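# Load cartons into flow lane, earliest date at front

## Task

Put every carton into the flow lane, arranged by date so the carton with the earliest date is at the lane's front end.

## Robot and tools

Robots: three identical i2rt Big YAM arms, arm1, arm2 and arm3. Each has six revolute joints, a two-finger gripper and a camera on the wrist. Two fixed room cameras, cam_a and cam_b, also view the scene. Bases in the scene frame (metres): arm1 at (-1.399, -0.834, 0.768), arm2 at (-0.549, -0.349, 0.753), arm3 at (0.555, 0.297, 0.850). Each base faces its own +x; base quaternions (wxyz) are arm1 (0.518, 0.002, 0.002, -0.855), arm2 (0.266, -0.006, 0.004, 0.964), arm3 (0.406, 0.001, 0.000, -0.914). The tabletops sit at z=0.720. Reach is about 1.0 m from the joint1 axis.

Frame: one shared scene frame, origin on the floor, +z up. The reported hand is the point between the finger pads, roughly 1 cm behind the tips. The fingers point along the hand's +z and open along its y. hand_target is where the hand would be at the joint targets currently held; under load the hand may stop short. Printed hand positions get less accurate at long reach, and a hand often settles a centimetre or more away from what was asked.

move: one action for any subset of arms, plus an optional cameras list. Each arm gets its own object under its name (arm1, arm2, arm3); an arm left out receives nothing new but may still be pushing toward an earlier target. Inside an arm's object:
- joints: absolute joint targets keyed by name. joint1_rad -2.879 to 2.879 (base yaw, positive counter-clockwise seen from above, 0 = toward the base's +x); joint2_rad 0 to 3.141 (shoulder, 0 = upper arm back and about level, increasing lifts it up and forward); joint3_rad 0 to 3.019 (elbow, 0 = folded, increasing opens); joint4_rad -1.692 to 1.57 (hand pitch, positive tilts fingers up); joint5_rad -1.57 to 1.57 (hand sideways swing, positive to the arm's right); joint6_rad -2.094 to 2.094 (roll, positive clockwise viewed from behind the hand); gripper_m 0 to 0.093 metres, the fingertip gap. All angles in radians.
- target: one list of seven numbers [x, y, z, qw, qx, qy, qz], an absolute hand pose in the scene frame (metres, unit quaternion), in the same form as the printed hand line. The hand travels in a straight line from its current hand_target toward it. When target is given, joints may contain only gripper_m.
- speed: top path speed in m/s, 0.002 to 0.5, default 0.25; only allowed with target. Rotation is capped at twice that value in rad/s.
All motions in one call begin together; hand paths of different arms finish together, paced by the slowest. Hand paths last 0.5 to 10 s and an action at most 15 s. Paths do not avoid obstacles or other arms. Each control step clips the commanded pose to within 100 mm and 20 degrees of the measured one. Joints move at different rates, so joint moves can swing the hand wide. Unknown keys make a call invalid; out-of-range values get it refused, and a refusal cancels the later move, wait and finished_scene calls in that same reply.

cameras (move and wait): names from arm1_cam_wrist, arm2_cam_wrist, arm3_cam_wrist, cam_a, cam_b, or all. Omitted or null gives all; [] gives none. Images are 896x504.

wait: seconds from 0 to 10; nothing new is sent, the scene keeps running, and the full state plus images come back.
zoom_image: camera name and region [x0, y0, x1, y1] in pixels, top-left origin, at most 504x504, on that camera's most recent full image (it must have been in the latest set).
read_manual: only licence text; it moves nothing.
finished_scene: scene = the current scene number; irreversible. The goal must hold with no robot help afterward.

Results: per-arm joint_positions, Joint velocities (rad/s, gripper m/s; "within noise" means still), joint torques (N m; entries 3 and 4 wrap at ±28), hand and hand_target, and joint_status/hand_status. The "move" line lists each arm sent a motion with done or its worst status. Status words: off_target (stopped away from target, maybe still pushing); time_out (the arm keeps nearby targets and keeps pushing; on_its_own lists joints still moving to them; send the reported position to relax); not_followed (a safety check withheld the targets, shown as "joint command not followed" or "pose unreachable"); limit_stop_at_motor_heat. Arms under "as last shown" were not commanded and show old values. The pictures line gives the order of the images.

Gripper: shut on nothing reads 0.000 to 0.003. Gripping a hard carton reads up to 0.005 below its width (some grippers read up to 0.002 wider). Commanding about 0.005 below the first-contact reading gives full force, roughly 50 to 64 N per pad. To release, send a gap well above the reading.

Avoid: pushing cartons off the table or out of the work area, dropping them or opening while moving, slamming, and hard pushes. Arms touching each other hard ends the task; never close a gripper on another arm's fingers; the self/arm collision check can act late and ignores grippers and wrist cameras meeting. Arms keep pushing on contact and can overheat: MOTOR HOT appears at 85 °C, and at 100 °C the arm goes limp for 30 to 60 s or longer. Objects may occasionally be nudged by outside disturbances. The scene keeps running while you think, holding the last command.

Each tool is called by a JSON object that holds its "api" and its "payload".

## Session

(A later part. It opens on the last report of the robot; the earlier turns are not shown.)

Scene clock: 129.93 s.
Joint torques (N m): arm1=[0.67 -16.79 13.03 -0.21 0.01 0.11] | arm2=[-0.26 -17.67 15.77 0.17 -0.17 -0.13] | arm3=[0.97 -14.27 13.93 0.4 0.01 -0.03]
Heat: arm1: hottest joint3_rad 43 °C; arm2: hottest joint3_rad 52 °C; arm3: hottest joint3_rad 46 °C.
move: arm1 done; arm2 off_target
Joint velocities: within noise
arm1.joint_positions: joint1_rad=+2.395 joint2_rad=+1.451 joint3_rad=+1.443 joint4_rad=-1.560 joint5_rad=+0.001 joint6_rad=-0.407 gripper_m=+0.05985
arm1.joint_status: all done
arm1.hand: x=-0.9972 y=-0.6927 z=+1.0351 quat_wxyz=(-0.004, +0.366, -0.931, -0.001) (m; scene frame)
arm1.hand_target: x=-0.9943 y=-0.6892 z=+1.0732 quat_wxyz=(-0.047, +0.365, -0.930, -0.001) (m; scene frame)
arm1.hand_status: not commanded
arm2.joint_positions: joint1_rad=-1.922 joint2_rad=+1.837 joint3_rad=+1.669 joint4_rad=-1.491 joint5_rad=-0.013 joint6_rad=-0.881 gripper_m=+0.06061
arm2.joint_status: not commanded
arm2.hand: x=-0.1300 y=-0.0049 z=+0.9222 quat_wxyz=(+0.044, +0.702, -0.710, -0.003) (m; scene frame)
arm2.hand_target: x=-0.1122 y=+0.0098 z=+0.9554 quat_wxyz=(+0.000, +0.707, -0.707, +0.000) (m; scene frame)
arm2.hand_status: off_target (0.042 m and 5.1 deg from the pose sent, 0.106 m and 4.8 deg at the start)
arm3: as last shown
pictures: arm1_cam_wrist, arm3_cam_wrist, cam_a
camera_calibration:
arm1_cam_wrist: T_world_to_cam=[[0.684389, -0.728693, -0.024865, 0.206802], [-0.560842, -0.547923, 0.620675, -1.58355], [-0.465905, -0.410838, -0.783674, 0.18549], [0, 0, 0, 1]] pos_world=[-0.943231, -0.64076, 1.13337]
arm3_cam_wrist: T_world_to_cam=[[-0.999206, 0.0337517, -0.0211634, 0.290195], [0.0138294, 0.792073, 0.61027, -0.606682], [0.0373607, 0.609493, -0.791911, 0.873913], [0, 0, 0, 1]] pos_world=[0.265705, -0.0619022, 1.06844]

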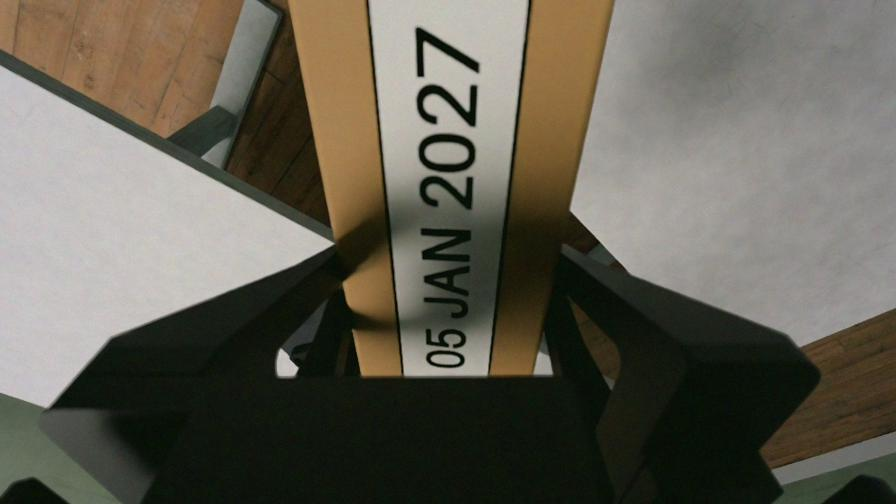

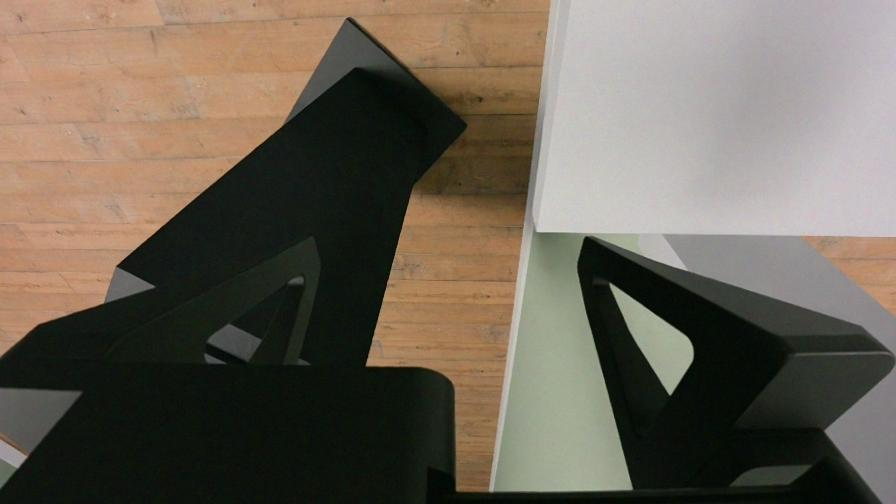

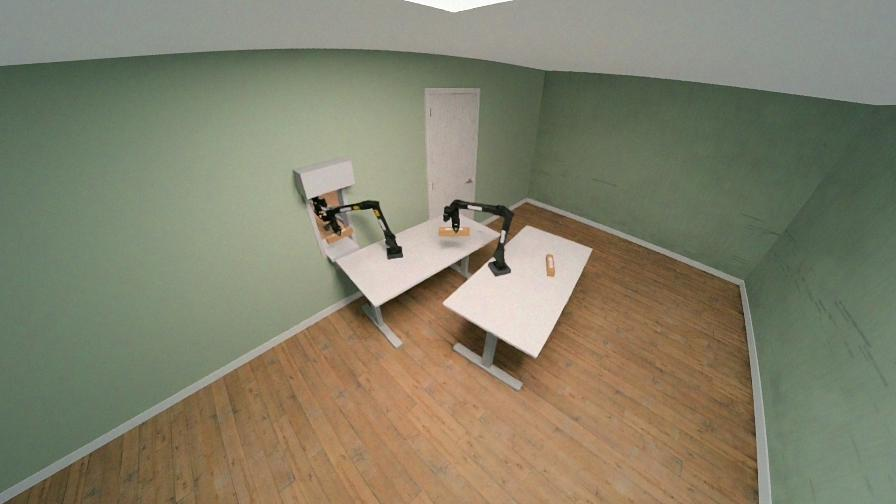

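{"api": "move", "payload": {"arm1": {"target": [-0.842, -0.632, 0.88, 0.0174, -0.3665, 0.9304, -0.0005], "speed": 0.15}, "arm2": {"target": [-0.110, 0.013, 0.792, -0.0298, 0.7068, -0.7068, 0.0031], "speed": 0.12}, "cameras": ["arm1_cam_wrist", "arm2_cam_wrist"]}}

Scene clock: 142.27 s.
Joint torques (N m): arm1=[1.55 -22.95 13.46 0.24 0.05 0.11] | arm2=[0.15 -18.02 8.54 0.81 -0.17 -0.05] | arm3=[0.97 -14.15 13.85 0.38 0.02 -0.04]
Heat: arm1: hottest joint3_rad 44 °C; arm2: hottest joint3_rad 56 °C; arm3: hottest joint3_rad 46 °C.
move: arm1 off_target; arm2 done
Joint velocities: within noise
arm1.joint_positions: joint1_rad=+2.395 joint2_rad=+1.949 joint3_rad=+1.562 joint4_rad=-1.264 joint5_rad=+0.003 joint6_rad=-0.407 gripper_m=+0.05985
arm1.joint_status: not commanded
arm1.hand: x=-0.8719 y=-0.6474 z=+0.8381 quat_wxyz=(+0.038, +0.366, -0.930, -0.002) (m; scene frame)
arm1.hand_target: x=-0.8453 y=-0.6331 z=+0.8812 quat_wxyz=(-0.018, +0.366, -0.930, +0.000) (m; scene frame)
arm1.hand_status: off_target (0.054 m and 6.3 deg from the pose sent, 0.228 m and 1.6 deg at the start)
arm2.joint_positions: joint1_rad=-1.922 joint2_rad=+1.925 joint3_rad=+1.442 joint4_rad=-1.036 joint5_rad=-0.013 joint6_rad=-0.881 gripper_m=+0.06061
arm2.joint_status: not commanded
arm2.hand: x=-0.1088 y=+0.0098 z=+0.7919 quat_wxyz=(-0.025, +0.704, -0.710, +0.003) (m; scene frame)
arm2.hand_target: x=-0.1100 y=+0.0130 z=+0.7920 quat_wxyz=(-0.030, +0.707, -0.707, +0.003) (m; scene frame)
arm2.hand_status: done (0.003 m and 0.7 deg from the pose sent, 0.133 m and 8.5 deg at the start)
arm3.joint_positions: joint1_rad=-0.053 joint2_rad=+1.478 joint3_rad=+1.087 joint4_rad=-1.205 joint5_rad=+0.000 joint6_rad=-0.770 gripper_m=+0.09397
arm3.joint_status: not commanded
arm3.hand: x=+0.2694 y=+0.0146 z=+0.9721 quat_wxyz=(+0.000, -0.713, -0.701, -0.013) (m; scene frame)
arm3.hand_target: x=+0.2604 y=+0.0003 z=+0.9803 quat_wxyz=(+0.000, -0.707, -0.707, +0.000) (m; scene frame)
arm3.hand_status: not commanded
pictures: arm1_cam_wrist, arm2_cam_wrist
camera_calibration:
arm1_cam_wrist: T_world_to_cam=[[0.681302, -0.729868, -0.0558647, 0.17162], [-0.510823, -0.528718, 0.677877, -1.35805], [-0.524297, -0.433302, -0.73305, 0.000252705], [0, 0, 0, 1]] pos_world=[-0.810514, -0.592653, 0.93036]
arm2_cam_wrist: T_world_to_cam=[[0.998548, -0.00550537, 0.0535842, 0.0643037], [-0.0335623, -0.84166, 0.538963, -0.414209], [0.0421325, -0.539979, -0.840623, 0.798544], [0, 0, 0, 1]] pos_world=[-0.111757, 0.0829281, 0.891073]

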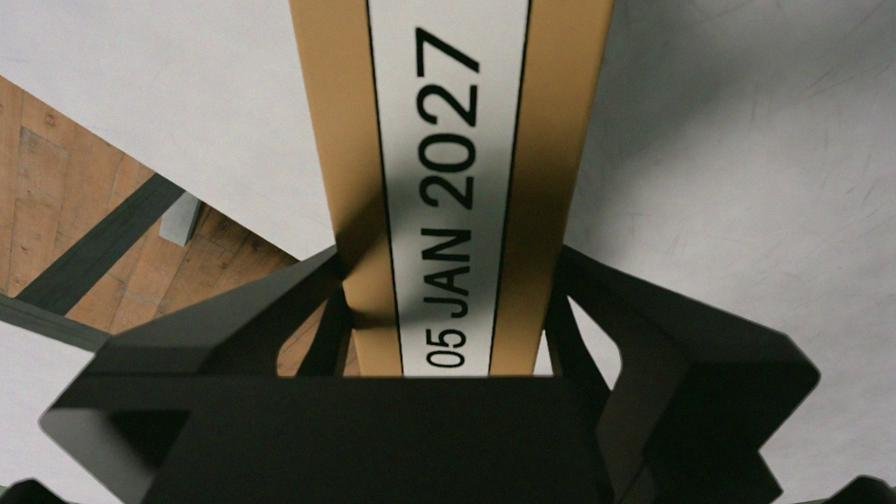

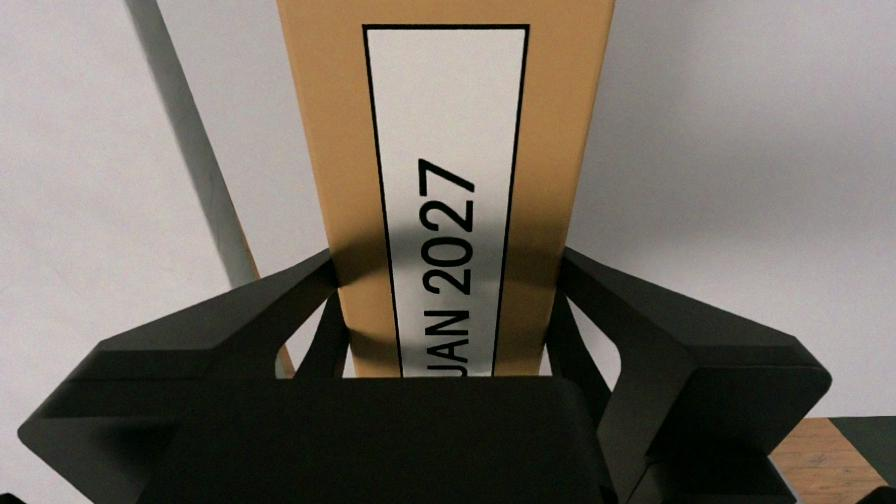

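{"api": "move", "payload": {"arm1": {"target": [-0.842, -0.632, 0.82, 0.0436, -0.3661, 0.9295, -0.0011], "speed": 0.1}, "arm2": {"target": [-0.110, 0.012, 0.780, 0, 0.70711, -0.70711, 0], "speed": 0.08}, "cameras": []}}

{"api": "move", "payload": {"arm1": {"target": [-0.842, -0.632, 0.795, 0.0349, -0.3663, 0.9298, -0.0009], "speed": 0.08}, "arm2": {"joints": {"gripper_m": 0.09}}, "cameras": ["arm1_cam_wrist", "arm2_cam_wrist"]}}

Scene clock: 149.57 s.
Joint torques (N m): arm1=[1.44 -23.36 9.07 0.57 0.06 0.1] | arm2=[0.09 -14.86 11.43 -0.44 -0.13 -0.07] | arm3=[1.08 -14.15 13.91 0.35 0.01 -0.03]
Heat: arm1: hottest joint3_rad 44 °C; arm2: hottest joint3_rad 54 °C; arm3: hottest joint3_rad 46 °C.
move: arm1 off_target; arm2 done
Joint velocities: within noise
arm1.joint_positions: joint1_rad=+2.395 joint2_rad=+1.983 joint3_rad=+1.492 joint4_rad=-1.062 joint5_rad=+0.003 joint6_rad=-0.407 gripper_m=+0.05985
arm1.joint_status: not commanded
arm1.hand: x=-0.8548 y=-0.6411 z=+0.7942 quat_wxyz=(-0.011, +0.366, -0.931, +0.000) (m; scene frame)
arm1.hand_target: x=-0.8427 y=-0.6322 z=+0.8202 quat_wxyz=(-0.044, +0.366, -0.930, +0.001) (m; scene frame)
arm1.hand_status: off_target (0.030 m and 3.8 deg from the pose sent, 0.038 m and 9.3 deg at the start)
arm2.joint_positions: joint1_rad=-1.922 joint2_rad=+1.937 joint3_rad=+1.442 joint4_rad=-1.060 joint5_rad=-0.014 joint6_rad=-0.881 gripper_m=+0.06061
arm2.joint_status: not commanded
arm2.hand: x=-0.1143 y=+0.0055 z=+0.7853 quat_wxyz=(-0.008, +0.704, -0.711, +0.001) (m; scene frame)
arm2.hand_target: x=-0.1102 y=+0.0119 z=+0.7801 quat_wxyz=(+0.000, +0.707, -0.707, +0.000) (m; scene frame)
arm2.hand_status: done (0.009 m and 1.0 deg from the pose sent, 0.012 m and 3.0 deg at the start)
arm3: as last shown
pictures: none
No camera images: "cameras" was empty.

Scene clock: 150.53 s.
Joint torques (N m): arm1=[1.49 -21.07 8.43 0.75 0.07 0.1] | arm2=[0.09 -15.68 11.32 -0.12 -0.13 -0.07] | arm3=[1.03 -14.1 13.87 0.4 0 -0.03]
Heat: arm1: hottest joint3_rad 44 °C; arm2: hottest joint3_rad 54 °C; arm3: hottest joint3_rad 46 °C.
move: arm1 off_target; arm2 done
Joint velocities: within noise
arm1.joint_positions: joint1_rad=+2.395 joint2_rad=+1.994 joint3_rad=+1.492 joint4_rad=-1.036 joint5_rad=+0.003 joint6_rad=-0.407 gripper_m=+0.05985
arm1.joint_status: not commanded
arm1.hand: x=-0.8497 y=-0.6393 z=+0.7883 quat_wxyz=(-0.019, +0.366, -0.930, +0.000) (m; scene frame)
arm1.hand_target: x=-0.8422 y=-0.6320 z=+0.7953 quat_wxyz=(-0.035, +0.366, -0.930, +0.001) (m; scene frame)
arm1.hand_status: off_target (0.013 m and 1.9 deg from the pose sent, 0.016 m and 2.8 deg at the start)
arm2.joint_positions: joint1_rad=-1.922 joint2_rad=+1.947 joint3_rad=+1.442 joint4_rad=-1.069 joint5_rad=-0.014 joint6_rad=-0.881 gripper_m=+0.08994
arm2.joint_status: all done
arm2.hand: x=-0.1166 y=+0.0035 z=+0.7802 quat_wxyz=(+0.001, +0.704, -0.711, +0.000) (m; scene frame)
arm2.hand_target: x=-0.1102 y=+0.0119 z=+0.7800 quat_wxyz=(+0.000, +0.707, -0.707, +0.000) (m; scene frame)
arm2.hand_status: not commanded
arm3: as last shown
pictures: arm1_cam_wrist, arm2_cam_wrist
camera_calibration:
arm1_cam_wrist: T_world_to_cam=[[0.68454, -0.728893, -0.0109555, 0.127585], [-0.579022, -0.552797, 0.59929, -1.32005], [-0.442874, -0.403895, -0.800457, 0.119991], [0, 0, 0, 1]] pos_world=[-0.798535, -0.58826, 0.888539]
arm2_cam_wrist: T_world_to_cam=[[0.999923, -0.00521893, 0.0112232, 0.105959], [-0.0106649, -0.823468, 0.567263, -0.432931], [0.00628144, -0.567339, -0.823461, 0.768064], [0, 0, 0, 1]] pos_world=[-0.115393, 0.0798004, 0.876866]

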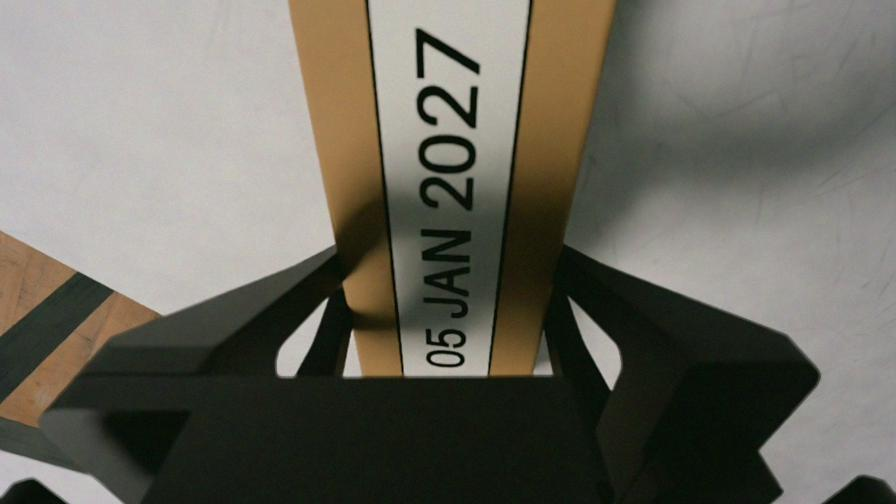

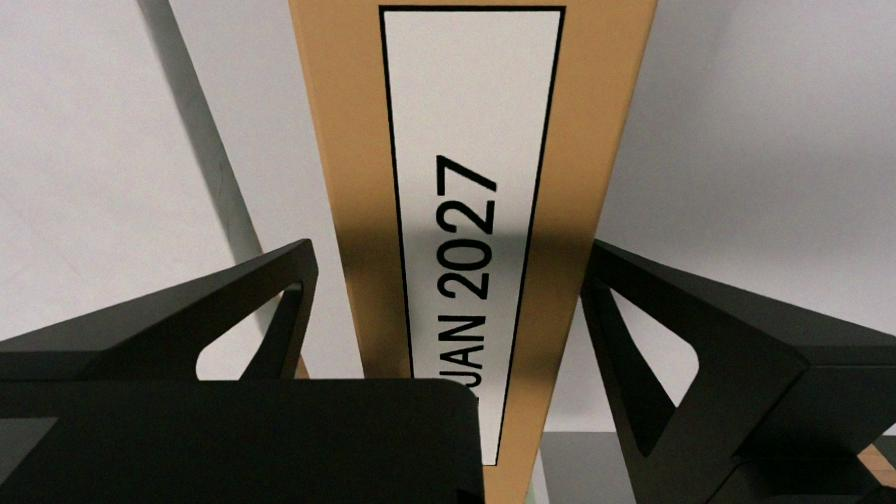

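{"api": "move", "payload": {"arm1": {"target": [-0.845, -0.634, 0.782, 0.0105, -0.3665, 0.9304, -0.0003], "speed": 0.08}, "arm2": {"target": [-0.104, 0.012, 0.93, 0, 0.70711, -0.70711, 0], "speed": 0.15}, "cameras": []}}

{"api": "move", "payload": {"arm1": {"joints": {"gripper_m": 0.09}}, "arm2": {"target": [-0.21, 0.0, 1.0, 0, 0.70711, -0.70711, 0], "speed": 0.2}, "cameras": ["arm1_cam_wrist", "arm2_cam_wrist"]}}

Scene clock: 158.63 s.
Joint torques (N m): arm1=[1.32 -18.55 9.96 -0.28 0.07 0.09] | arm2=[-0.67 -16.5 14.38 -0.24 -0.12 -0.12] | arm3=[0.97 -14.27 13.87 0.4 0.01 -0.03]
Heat: arm1: hottest joint3_rad 44 °C; arm2: hottest joint3_rad 54 °C; arm3: hottest joint3_rad 46 °C.
move: arm1 done; arm2 off_target
Joint velocities: within noise
arm1.joint_positions: joint1_rad=+2.395 joint2_rad=+1.997 joint3_rad=+1.492 joint4_rad=-1.040 joint5_rad=+0.003 joint6_rad=-0.407 gripper_m=+0.05985
arm1.joint_status: not commanded
arm1.hand: x=-0.8510 y=-0.6397 z=+0.7865 quat_wxyz=(-0.015, +0.366, -0.931, +0.000) (m; scene frame)
arm1.hand_target: x=-0.8452 y=-0.6340 z=+0.7821 quat_wxyz=(-0.011, +0.366, -0.930, +0.000) (m; scene frame)
arm1.hand_status: done (0.009 m and 0.5 deg from the pose sent, 0.009 m and 0.9 deg at the start)
arm2.joint_positions: joint1_rad=-1.922 joint2_rad=+1.849 joint3_rad=+1.658 joint4_rad=-1.425 joint5_rad=-0.014 joint6_rad=-0.886 gripper_m=+0.08995
arm2.joint_status: not commanded
arm2.hand: x=-0.1199 y=+0.0034 z=+0.9107 quat_wxyz=(+0.022, +0.705, -0.709, -0.002) (m; scene frame)
arm2.hand_target: x=-0.1050 y=+0.0112 z=+0.9302 quat_wxyz=(+0.000, +0.707, -0.707, +0.000) (m; scene frame)
arm2.hand_status: off_target (0.026 m and 2.6 deg from the pose sent, 0.151 m and 0.6 deg at the start)
arm3: as last shown
pictures: none
No camera images: "cameras" was empty.

Scene clock: 160.13 s.
Joint torques (N m): arm1=[1.38 -20.6 9.8 -0.21 0.06 0.09] | arm2=[0.15 -13.45 8.53 -0.06 -0.12 0.08] | arm3=[0.85 -14.15 13.86 0.43 0.02 -0.03]
Heat: arm1: hottest joint3_rad 44 °C; arm2: hottest joint3_rad 54 °C; arm3: hottest joint3_rad 47 °C.
move: arm1 done; arm2 off_target
Joint velocities: within noise
arm1.joint_positions: joint1_rad=+2.395 joint2_rad=+2.021 joint3_rad=+1.492 joint4_rad=-1.043 joint5_rad=+0.004 joint6_rad=-0.407 gripper_m=+0.08993
arm1.joint_status: all done
arm1.hand: x=-0.8545 y=-0.6410 z=+0.7731 quat_wxyz=(-0.001, +0.366, -0.931, +0.000) (m; scene frame)
arm1.hand_target: x=-0.8452 y=-0.6341 z=+0.7821 quat_wxyz=(-0.011, +0.366, -0.930, +0.000) (m; scene frame)
arm1.hand_status: not commanded
arm2.joint_positions: joint1_rad=-1.818 joint2_rad=+1.605 joint3_rad=+1.594 joint4_rad=-1.527 joint5_rad=-0.014 joint6_rad=-0.794 gripper_m=+0.08995
arm2.joint_status: not commanded
arm2.hand: x=-0.2038 y=+0.0032 z=+1.0092 quat_wxyz=(-0.016, +0.710, -0.704, +0.000) (m; scene frame)
arm2.hand_target: x=-0.2100 y=+0.0000 z=+1.0002 quat_wxyz=(+0.000, +0.707, -0.707, +0.000) (m; scene frame)
arm2.hand_status: off_target (0.012 m and 1.9 deg from the pose sent, 0.127 m and 2.6 deg at the start)
arm3: as last shown
pictures: arm1_cam_wrist, arm2_cam_wrist
camera_calibration:
arm1_cam_wrist: T_world_to_cam=[[0.684045, -0.729044, -0.0240127, 0.139008], [-0.559158, -0.545216, 0.624565, -1.31238], [-0.468427, -0.413803, -0.780604, 0.061454], [0, 0, 0, 1]] pos_world=[-0.80013, -0.588759, 0.870976]
arm2_cam_wrist: T_world_to_cam=[[0.999279, 0.012202, 0.0359427, 0.16536], [-0.00946083, -0.836969, 0.547169, -0.543394], [0.0367595, -0.547114, -0.83625, 0.976123], [0, 0, 0, 1]] pos_world=[-0.206263, 0.0772297, 1.10767]

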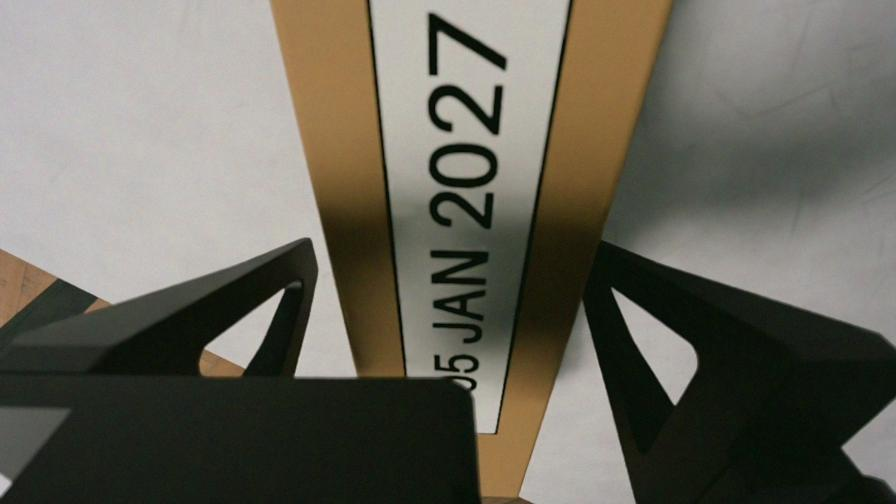

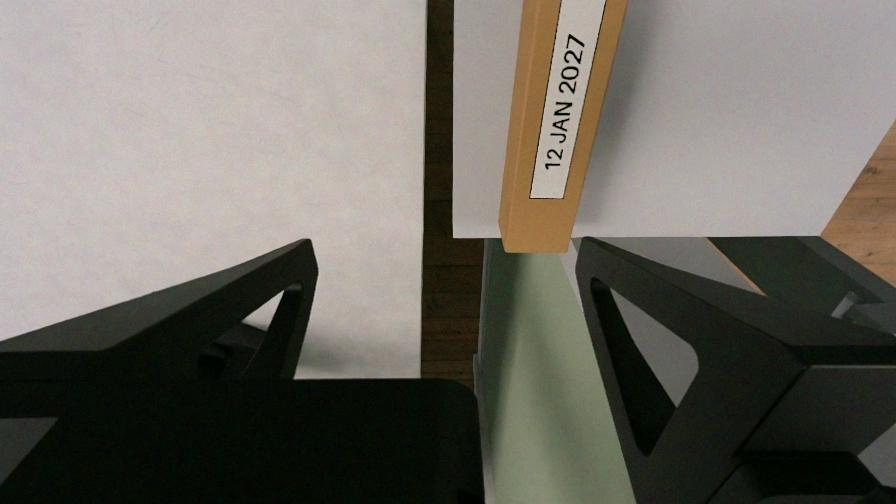

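{"api": "move", "payload": {"arm1": {"target": [-0.849, -0.639, 0.95, 0, -0.3665, 0.9304, 0], "speed": 0.2}, "arm2": {"joints": {"joint1_rad": 0.0, "joint2_rad": 1.451, "joint3_rad": 1.443, "joint4_rad": -1.56, "joint5_rad": 0, "joint6_rad": 0.0}}, "cameras": []}}

{"api": "move", "payload": {"arm1": {"joints": {"joint1_rad": -0.27, "joint2_rad": 1.60, "joint3_rad": 1.426, "joint4_rad": -1.456, "joint5_rad": 0, "joint6_rad": -1.12}}, "cameras": ["arm1_cam_wrist", "cam_a"]}}

{"api": "move", "payload": {"arm2": {"joints": {"joint1_rad": 1.302, "joint2_rad": 1.50, "joint3_rad": 1.40, "joint4_rad": -1.47, "joint5_rad": 0, "joint6_rad": 0.012}}, "cameras": ["arm2_cam_wrist", "arm1_cam_wrist"]}}

Scene clock: 176.23 s.
Joint torques (N m): arm1=[1.14 -20.6 12.83 -0.31 0.04 0.04] | arm2=[0.15 -11.22 8.29 -0.02 0 0.09] | arm3=[0.91 -14.27 13.93 0.4 0.01 -0.02]
Heat: arm1: hottest joint3_rad 45 °C; arm2: hottest joint3_rad 52 °C; arm3: hottest joint3_rad 47 °C.
move: arm1 off_target; arm2 done
Joint velocities: within noise
arm1.joint_positions: joint1_rad=+2.395 joint2_rad=+1.889 joint3_rad=+1.716 joint4_rad=-1.451 joint5_rad=+0.004 joint6_rad=-0.407 gripper_m=+0.08993
arm1.joint_status: not commanded
arm1.hand: x=-0.8634 y=-0.6449 z=+0.9275 quat_wxyz=(+0.024, +0.366, -0.930, -0.001) (m; scene frame)
arm1.hand_target: x=-0.8501 y=-0.6394 z=+0.9501 quat_wxyz=(+0.000, +0.366, -0.930, +0.000) (m; scene frame)
arm1.hand_status: off_target (0.027 m and 2.8 deg from the pose sent, 0.177 m and 0.2 deg at the start)
arm2.joint_positions: joint1_rad=-0.002 joint2_rad=+1.452 joint3_rad=+1.465 joint4_rad=-1.552 joint5_rad=-0.001 joint6_rad=-0.011 gripper_m=+0.08997
arm2.joint_status: all done
arm2.hand: x=-0.9230 y=-0.1218 z=+1.0210 quat_wxyz=(+0.000, +0.965, -0.262, -0.010) (m; scene frame)
arm2.hand_target: x=-0.9169 y=-0.1265 z=+1.0129 quat_wxyz=(+0.004, +0.964, -0.267, +0.005) (m; scene frame)
arm2.hand_status: not commanded
arm3: as last shown
pictures: none
No camera images: "cameras" was empty.

Scene clock: 178.57 s.
Joint torques (N m): arm1=[1.03 -17.44 8.47 -0.2 -0.07 -0.07] | arm2=[0.15 -11.22 8.29 -0.01 0 0.09] | arm3=[0.85 -14.27 13.93 0.39 0.01 -0.04]
Heat: arm1: hottest joint3_rad 44 °C; arm2: hottest joint3_rad 52 °C; arm3: hottest joint3_rad 47 °C.
move: arm1 done
Joint velocities: within noise
arm1.joint_positions: joint1_rad=-0.266 joint2_rad=+1.620 joint3_rad=+1.425 joint4_rad=-1.450 joint5_rad=+0.001 joint6_rad=-1.111 gripper_m=+0.08996
arm1.joint_status: all done
arm1.hand: x=-1.7152 y=-1.1753 z=+0.9512 quat_wxyz=(-0.004, -0.567, -0.823, -0.040) (m; scene frame)
arm1.hand_target: x=-1.7149 y=-1.1726 z=+0.9606 quat_wxyz=(-0.004, -0.565, -0.824, -0.032) (m; scene frame)
arm1.hand_status: not commanded
arm2, arm3: as last shown
pictures: arm1_cam_wrist, cam_a
camera_calibration:
arm1_cam_wrist: T_world_to_cam=[[-0.92961, -0.356038, -0.0951966, -1.91903], [-0.328308, 0.68265, 0.652842, -0.383952], [-0.167451, 0.638142, -0.751489, 1.30115], [0, 0, 0, 1]] pos_world=[-1.69213, -1.25147, 1.04578]

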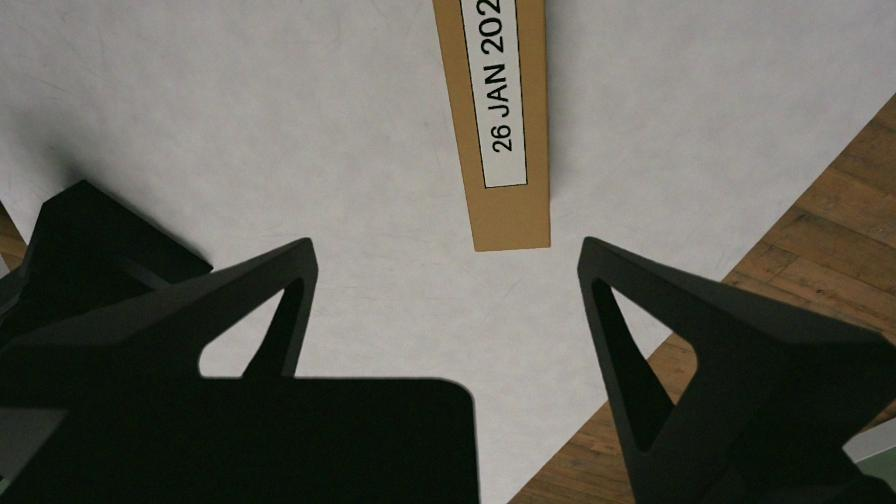

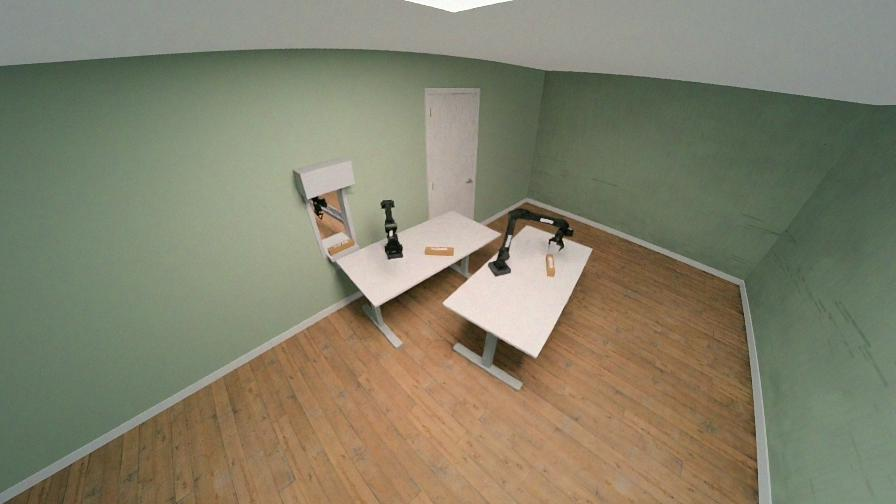

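Scene clock: 180.33 s.
Joint torques (N m): arm1=[0.26 -17.44 8.47 -0.2 -0.07 -0.07] | arm2=[0.26 -11.46 8.61 0.47 0.01 0.08] | arm3=[1.03 -14.21 13.94 0.44 0 -0.04]
Heat: arm1: hottest joint3_rad 44 °C; arm2: hottest joint3_rad 52 °C; arm3: hottest joint3_rad 47 °C.
move: arm2 done
Joint velocities: within noise
arm1, arm3: as last shown
arm1.hand_target: x=-1.7150 y=-1.1727 z=+0.9607 quat_wxyz=(-0.004, -0.565, -0.824, -0.032) (m; scene frame)
arm2.joint_positions: joint1_rad=+1.298 joint2_rad=+1.497 joint3_rad=+1.417 joint4_rad=-1.472 joint5_rad=-0.001 joint6_rad=+0.002 gripper_m=+0.08998
arm2.joint_status: all done
arm2.hand: x=-0.8754 y=-0.6538 z=+0.9906 quat_wxyz=(+0.011, +0.929, +0.370, -0.006) (m; scene frame)
arm2.hand_target: x=-0.8714 y=-0.6522 z=+0.9825 quat_wxyz=(+0.007, +0.930, +0.367, +0.002) (m; scene frame)
arm2.hand_status: not commanded
pictures: arm1_cam_wrist, arm2_cam_wrist
camera_calibration:
arm1_cam_wrist: T_world_to_cam=[[-0.92961, -0.356038, -0.0951966, -1.91903], [-0.328308, 0.68265, 0.652842, -0.383952], [-0.167451, 0.638142, -0.751489, 1.30115], [0, 0, 0, 1]] pos_world=[-1.69213, -1.25147, 1.04578]
arm2_cam_wrist: T_world_to_cam=[[-0.690226, 0.723589, -0.00272886, -0.130444], [0.603918, 0.578142, 0.548667, 0.371148], [0.398587, 0.377056, -0.836037, 1.54651], [0, 0, 0, 1]] pos_world=[-0.930598, -0.70331, 1.08895]

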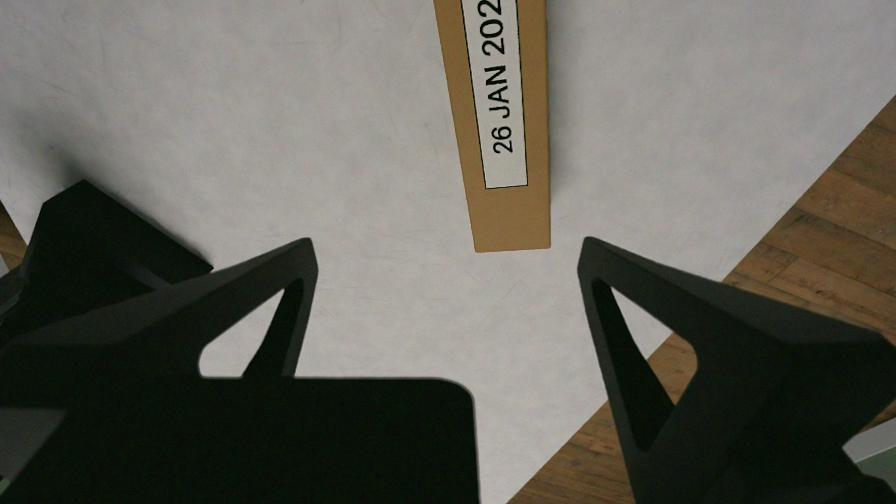

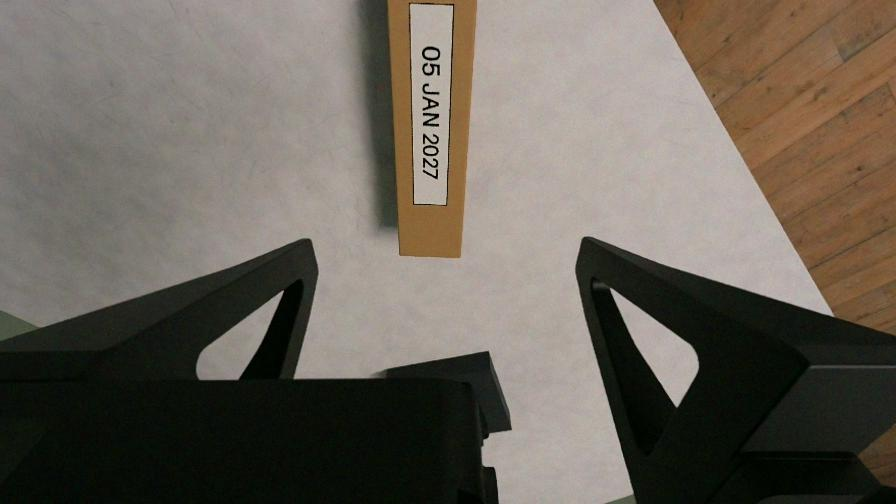

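{"api": "move", "payload": {"arm1": {"target": [-1.742, -1.184, 0.835, 0, 0.4939, 0.8695, 0], "speed": 0.15}, "arm2": {"target": [-0.860, -0.658, 0.80, 0, 0.9320, 0.3624, 0], "speed": 0.2}, "cameras": ["arm1_cam_wrist", "arm2_cam_wrist"]}}

Scene clock: 197.97 s.
Joint torques (N m): arm1=[-0.67 -16.44 7.79 0.49 -0.12 -0.09] | arm2=[0.73 -11.28 7.66 0.8 0.06 0.09] | arm3=[0.97 -14.21 13.94 0.44 0.01 -0.03]
Heat: arm1: hottest joint3_rad 44 °C; arm2: hottest joint3_rad 50 °C; arm3: hottest joint3_rad 47 °C.
move: arm1 done; arm2 off_target
Joint velocities: within noise
arm1.joint_positions: joint1_rad=-0.278 joint2_rad=+1.732 joint3_rad=+1.247 joint4_rad=-1.095 joint5_rad=+0.000 joint6_rad=-1.304 gripper_m=+0.08997
arm1.joint_status: not commanded
arm1.hand: x=-1.7330 y=-1.1859 z=+0.8342 quat_wxyz=(-0.001, -0.491, -0.871, -0.008) (m; scene frame)
arm1.hand_target: x=-1.7418 y=-1.1840 z=+0.8350 quat_wxyz=(+0.000, -0.494, -0.870, +0.000) (m; scene frame)
arm1.hand_status: done (0.009 m and 1.0 deg from the pose sent, 0.120 m and 11.0 deg at the start)
arm2.joint_positions: joint1_rad=+1.319 joint2_rad=+1.639 joint3_rad=+1.080 joint4_rad=-1.000 joint5_rad=+0.013 joint6_rad=+0.037 gripper_m=+0.08998
arm2.joint_status: not commanded
arm2.hand: x=-0.8657 y=-0.6573 z=+0.8092 quat_wxyz=(+0.003, +0.932, +0.363, -0.006) (m; scene frame)
arm2.hand_target: x=-0.8599 y=-0.6578 z=+0.8001 quat_wxyz=(+0.000, +0.932, +0.363, +0.000) (m; scene frame)
arm2.hand_status: off_target (0.011 m and 0.8 deg from the pose sent, 0.191 m and 1.7 deg at the start)
arm3.joint_positions: joint1_rad=-0.053 joint2_rad=+1.478 joint3_rad=+1.087 joint4_rad=-1.205 joint5_rad=+0.000 joint6_rad=-0.770 gripper_m=+0.09397
arm3.joint_status: not commanded
arm3.hand: x=+0.2694 y=+0.0146 z=+0.9721 quat_wxyz=(+0.000, -0.713, -0.701, -0.013) (m; scene frame)
arm3.hand_target: x=+0.2604 y=+0.0003 z=+0.9803 quat_wxyz=(+0.000, -0.707, -0.707, +0.000) (m; scene frame)
arm3.hand_status: not commanded
pictures: arm1_cam_wrist, arm2_cam_wrist
camera_calibration:
arm1_cam_wrist: T_world_to_cam=[[-0.852341, -0.521545, -0.0387908, -2.05999], [-0.425606, 0.64862, 0.630992, -0.496996], [-0.303931, 0.55433, -0.774819, 0.900604], [0, 0, 0, 1]] pos_world=[-1.69362, -1.25125, 0.931497]
arm2_cam_wrist: T_world_to_cam=[[-0.67958, 0.73352, 0.0109612, -0.117009], [0.614853, 0.561362, 0.553921, 0.460948], [0.400159, 0.383173, -0.832497, 1.39485], [0, 0, 0, 1]] pos_world=[-0.921092, -0.707397, 0.907158]

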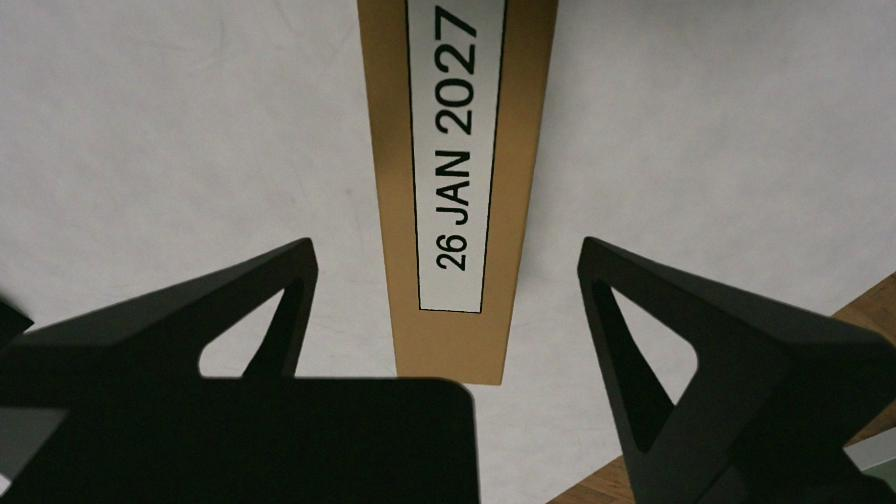

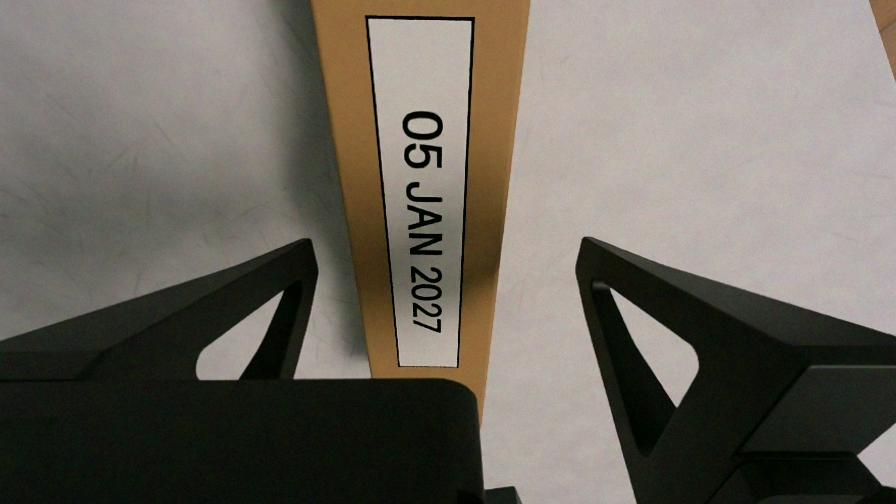

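{"api": "move", "payload": {"arm1": {"target": [-1.742, -1.189, 0.780, 0, 0.4939, 0.8695, 0], "speed": 0.12}, "arm2": {"target": [-0.852, -0.6615, 0.752, 0, 0.9320, 0.3624, 0], "speed": 0.12}, "cameras": ["arm1_cam_wrist", "arm2_cam_wrist"]}}

{"api": "move", "payload": {"arm1": {"joints": {"gripper_m": 0.052}}, "arm2": {"joints": {"gripper_m": 0.052}}, "cameras": ["arm1_cam_wrist", "arm2_cam_wrist"]}}

Scene clock: 208.90 s.
Joint torques (N m): arm1=[-0.09 -17.08 7.23 0.47 -0.12 0.01] | arm2=[0.73 -11.46 6.8 0.83 0.05 0.09] | arm3=[0.97 -14.39 13.9 0.44 0 -0.02]
Heat: arm1: hottest joint3_rad 42 °C; arm2: hottest joint3_rad 50 °C; arm3: hottest joint3_rad 47 °C.
move: arm1 done; arm2 off_target
Joint velocities: within noise
arm1.joint_positions: joint1_rad=-0.278 joint2_rad=+1.819 joint3_rad=+1.199 joint4_rad=-0.963 joint5_rad=+0.000 joint6_rad=-1.305 gripper_m=+0.08997
arm1.joint_status: not commanded
arm1.hand: x=-1.7351 y=-1.1880 z=+0.7780 quat_wxyz=(-0.001, -0.490, -0.871, -0.009) (m; scene frame)
arm1.hand_target: x=-1.7420 y=-1.1891 z=+0.7801 quat_wxyz=(+0.000, -0.494, -0.870, +0.000) (m; scene frame)
arm1.hand_status: done (0.007 m and 1.1 deg from the pose sent, 0.055 m and 1.0 deg at the start)
arm2.joint_positions: joint1_rad=+1.336 joint2_rad=+1.710 joint3_rad=+1.024 joint4_rad=-0.869 joint5_rad=+0.013 joint6_rad=+0.054 gripper_m=+0.08998
arm2.joint_status: not commanded
arm2.hand: x=-0.8590 y=-0.6623 z=+0.7622 quat_wxyz=(+0.004, +0.932, +0.363, -0.008) (m; scene frame)
arm2.hand_target: x=-0.8519 y=-0.6613 z=+0.7523 quat_wxyz=(+0.000, +0.932, +0.362, +0.000) (m; scene frame)
arm2.hand_status: off_target (0.012 m and 1.0 deg from the pose sent, 0.059 m and 0.8 deg at the start)
arm3: as last shown
pictures: arm1_cam_wrist, arm2_cam_wrist
camera_calibration:
arm1_cam_wrist: T_world_to_cam=[[-0.852078, -0.521781, -0.0413278, -2.06291], [-0.427001, 0.64729, 0.631415, -0.46543], [-0.302709, 0.555662, -0.774343, 0.860828], [0, 0, 0, 1]] pos_world=[-1.69592, -1.25345, 0.8752]
arm2_cam_wrist: T_world_to_cam=[[-0.679479, 0.733619, 0.0105508, -0.10777], [0.616226, 0.562826, 0.550901, 0.490169], [0.398213, 0.380827, -0.834504, 1.35332], [0, 0, 0, 1]] pos_world=[-0.914194, -0.7122, 0.860456]

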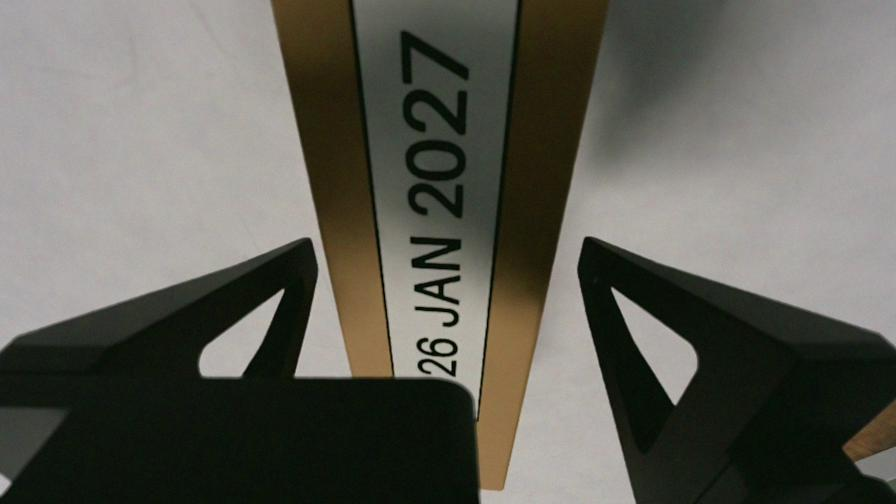

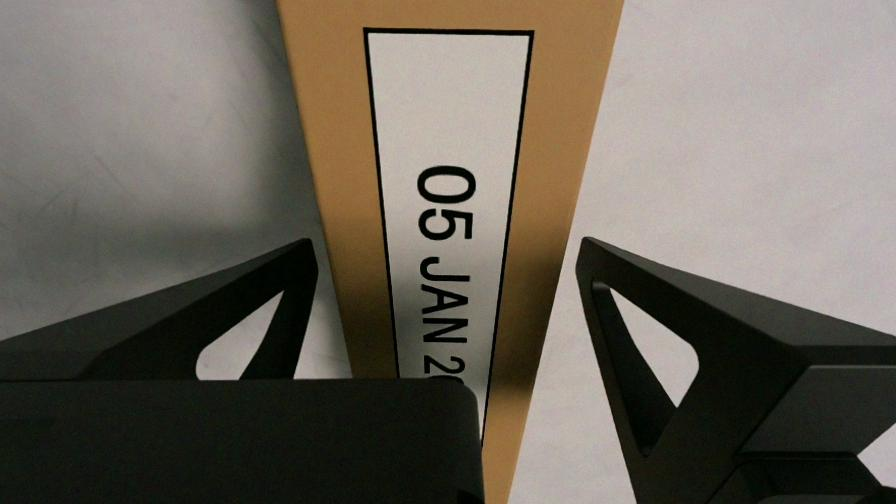

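Scene clock: 209.53 s.
Joint torques (N m): arm1=[-0.21 -17.14 7.28 0.46 -0.07 0.02] | arm2=[0.67 -11.4 6.8 0.81 0.05 0.07] | arm3=[0.91 -14.15 13.89 0.42 0.01 -0.04]
Heat: arm1: hottest joint3_rad 42 °C; arm2: hottest joint3_rad 50 °C; arm3: hottest joint3_rad 47 °C.
move: arm1 off_target; arm2 off_target
Joint velocities: within noise
arm1.joint_positions: joint1_rad=-0.278 joint2_rad=+1.819 joint3_rad=+1.198 joint4_rad=-0.963 joint5_rad=-0.001 joint6_rad=-1.305 gripper_m=+0.06002
arm1.joint_status: gripper_m off_target (ended at +0.06006, target +0.05200)
arm1.hand: x=-1.7347 y=-1.1879 z=+0.7778 quat_wxyz=(-0.002, -0.490, -0.871, -0.009) (m; scene frame)
arm1.hand_target: x=-1.7419 y=-1.1890 z=+0.7801 quat_wxyz=(+0.000, -0.494, -0.870, +0.000) (m; scene frame)
arm1.hand_status: not commanded
arm2.joint_positions: joint1_rad=+1.337 joint2_rad=+1.710 joint3_rad=+1.024 joint4_rad=-0.869 joint5_rad=+0.013 joint6_rad=+0.056 gripper_m=+0.06065
arm2.joint_status: gripper_m off_target (ended at +0.06068, target +0.05200)
arm2.hand: x=-0.8587 y=-0.6627 z=+0.7623 quat_wxyz=(+0.004, +0.932, +0.362, -0.008) (m; scene frame)
arm2.hand_target: x=-0.8519 y=-0.6612 z=+0.7523 quat_wxyz=(+0.000, +0.932, +0.362, +0.000) (m; scene frame)
arm2.hand_status: not commanded
arm3: as last shown
pictures: arm1_cam_wrist, arm2_cam_wrist
camera_calibration:
arm1_cam_wrist: T_world_to_cam=[[-0.852034, -0.521771, -0.0423412, -2.06163], [-0.427831, 0.647453, 0.630687, -0.465868], [-0.30166, 0.555482, -0.774881, 0.86281], [0, 0, 0, 1]] pos_world=[-1.69562, -1.25335, 0.875101]
arm2_cam_wrist: T_world_to_cam=[[-0.678656, 0.734381, 0.0105477, -0.106048], [0.616871, 0.56215, 0.55087, 0.490287], [0.398619, 0.380357, -0.834525, 1.35337], [0, 0, 0, 1]] pos_world=[-0.913893, -0.7125, 0.860456]

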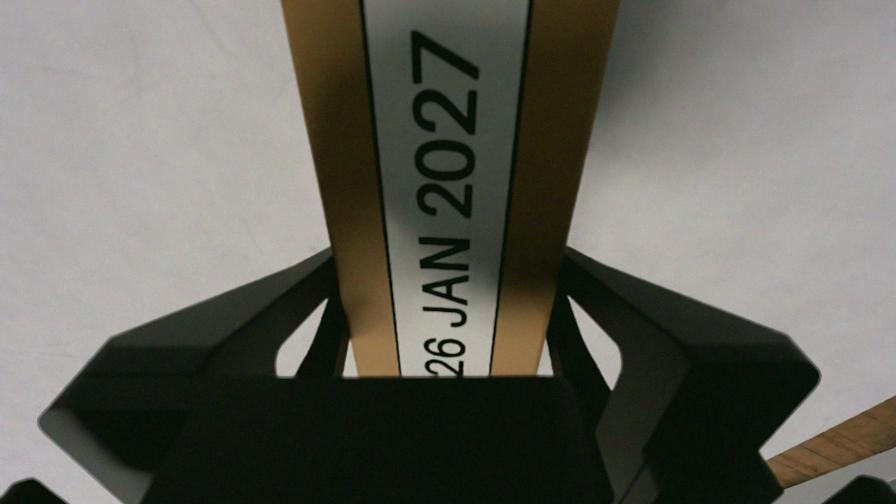

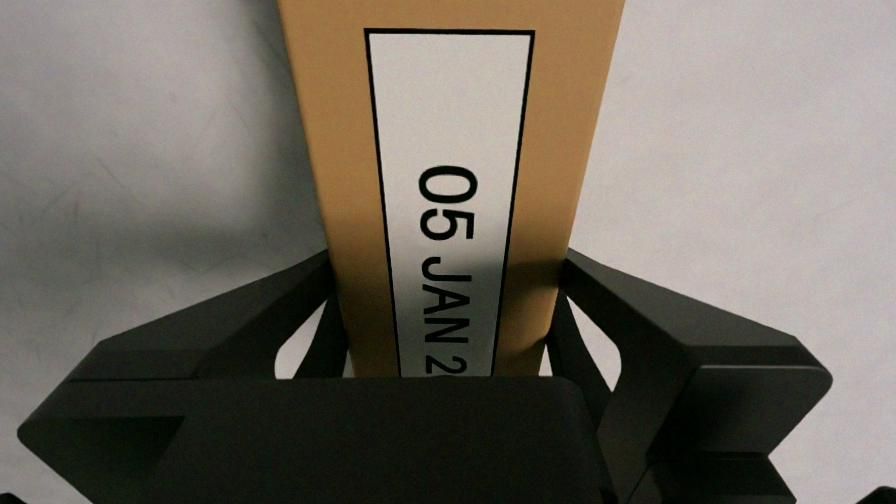

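{"api": "move", "payload": {"arm1": {"target": [-1.736, -1.188, 0.94, 0, 0.4939, 0.8695, 0], "speed": 0.2}, "arm2": {"target": [-0.852, -0.655, 0.92, 0, 0.9320, 0.3624, 0], "speed": 0.2}, "cameras": []}}

{"api": "move", "payload": {"arm1": {"joints": {"joint1_rad": 1.2, "joint2_rad": 1.41, "joint3_rad": 1.498, "joint4_rad": -1.57, "joint5_rad": 0, "joint6_rad": -0.40}}, "arm2": {"joints": {"joint1_rad": -1.818, "joint2_rad": 1.63, "joint3_rad": 1.66, "joint4_rad": -1.62, "joint5_rad": 0, "joint6_rad": -0.80}}, "cameras": ["arm2_cam_wrist", "cam_b"]}}

Scene clock: 219.40 s.
Joint torques (N m): arm1=[0.32 -17.79 13.44 -0.34 -0.09 0.08] | arm2=[0.32 -10.93 15.12 -0.31 0.03 0.03] | arm3=[0.85 -14.15 13.94 0.42 0.03 -0.03]
Heat: arm1: hottest joint3_rad 42 °C; arm2: hottest joint3_rad 50 °C; arm3: hottest joint3_rad 47 °C.
move: arm1 off_target; arm2 off_target
Joint velocities: within noise
arm1.joint_positions: joint1_rad=-0.278 joint2_rad=+1.651 joint3_rad=+1.339 joint4_rad=-1.331 joint5_rad=-0.001 joint6_rad=-1.305 gripper_m=+0.06003
arm1.joint_status: not commanded
arm1.hand: x=-1.7196 y=-1.1722 z=+0.9049 quat_wxyz=(-0.009, -0.490, -0.871, -0.038) (m; scene frame)
arm1.hand_target: x=-1.7344 y=-1.1864 z=+0.9402 quat_wxyz=(+0.000, -0.494, -0.870, +0.000) (m; scene frame)
arm1.hand_status: off_target (0.042 m and 4.5 deg from the pose sent, 0.162 m and 1.2 deg at the start)
arm2.joint_positions: joint1_rad=+1.337 joint2_rad=+1.501 joint3_rad=+1.152 joint4_rad=-1.293 joint5_rad=+0.013 joint6_rad=+0.056 gripper_m=+0.06065
arm2.joint_status: not commanded
arm2.hand: x=-0.8344 y=-0.6351 z=+0.8908 quat_wxyz=(-0.014, +0.931, +0.363, +0.032) (m; scene frame)
arm2.hand_target: x=-0.8505 y=-0.6535 z=+0.9203 quat_wxyz=(+0.000, +0.932, +0.362, +0.000) (m; scene frame)
arm2.hand_status: off_target (0.039 m and 4.0 deg from the pose sent, 0.158 m and 1.0 deg at the start)
arm3: as last shown
pictures: none
No camera images: "cameras" was empty.

Scene clock: 221.97 s.
Joint torques (N m): arm1=[1.44 -16.62 12.26 -0.2 0.05 0.11] | arm2=[0.44 -16.62 13.76 -0.42 -0.12 -0.1] | arm3=[1.14 -14.27 14 0.42 0.01 -0.02]
Heat: arm1: hottest joint3_rad 42 °C; arm2: hottest joint3_rad 50 °C; arm3: hottest joint3_rad 47 °C.
move: arm1 done; arm2 done
Joint velocities: within noise
arm1.joint_positions: joint1_rad=+1.191 joint2_rad=+1.447 joint3_rad=+1.453 joint4_rad=-1.560 joint5_rad=+0.000 joint6_rad=-0.409 gripper_m=+0.06003
arm1.joint_status: all done
arm1.hand: x=-1.1202 y=-1.1606 z=+1.0378 quat_wxyz=(-0.007, -0.224, -0.975, +0.002) (m; scene frame)
arm1.hand_target: x=-1.1163 y=-1.1599 z=+1.0704 quat_wxyz=(-0.036, -0.224, -0.974, +0.023) (m; scene frame)
arm1.hand_status: not commanded
arm2.joint_positions: joint1_rad=-1.826 joint2_rad=+1.656 joint3_rad=+1.609 joint4_rad=-1.608 joint5_rad=+0.001 joint6_rad=-0.789 gripper_m=+0.06065
arm2.joint_status: all done
arm2.hand: x=-0.2061 y=-0.0088 z=+0.9913 quat_wxyz=(+0.043, +0.704, -0.709, +0.008) (m; scene frame)
arm2.hand_target: x=-0.2046 y=-0.0010 z=+1.0224 quat_wxyz=(+0.011, +0.712, -0.702, +0.007) (m; scene frame)
arm2.hand_status: not commanded
arm3: as last shown
pictures: arm2_cam_wrist, cam_b
camera_calibration:
arm2_cam_wrist: T_world_to_cam=[[0.999289, -0.00249405, -0.0376191, 0.241188], [0.0214973, -0.782016, 0.622888, -0.611926], [-0.0309722, -0.623254, -0.781406, 0.88564], [0, 0, 0, 1]] pos_world=[-0.200431, 0.0740446, 1.08228]

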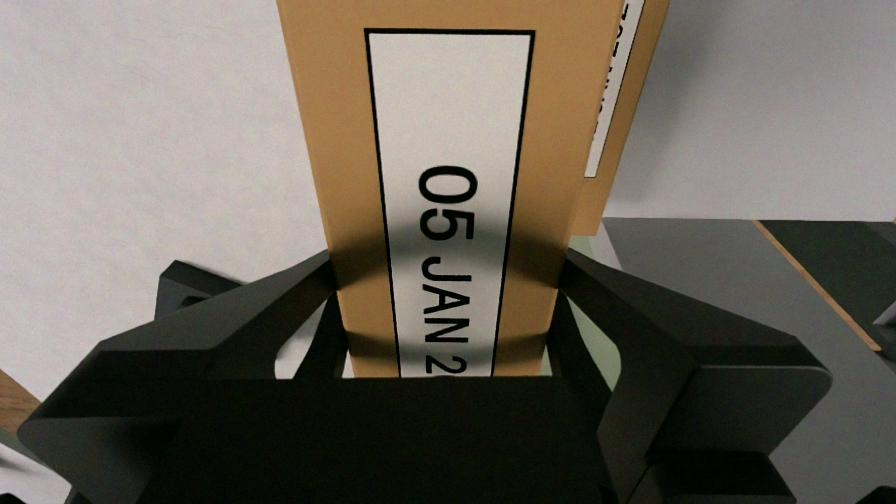

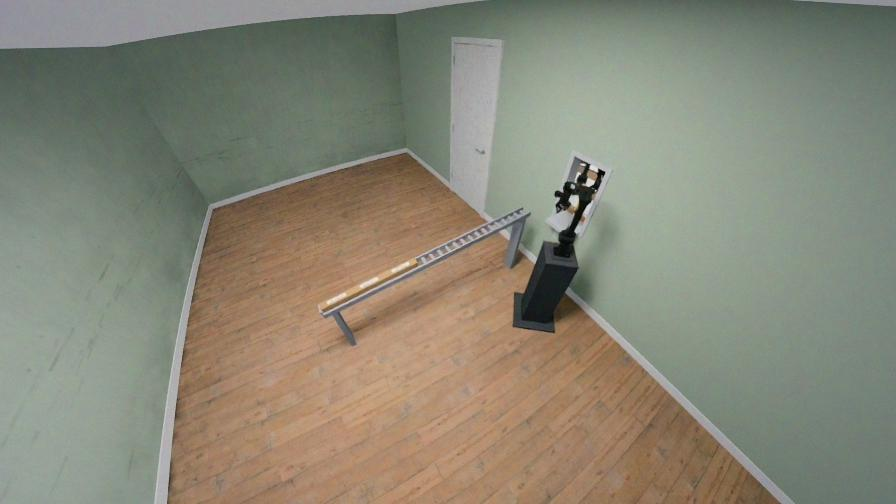

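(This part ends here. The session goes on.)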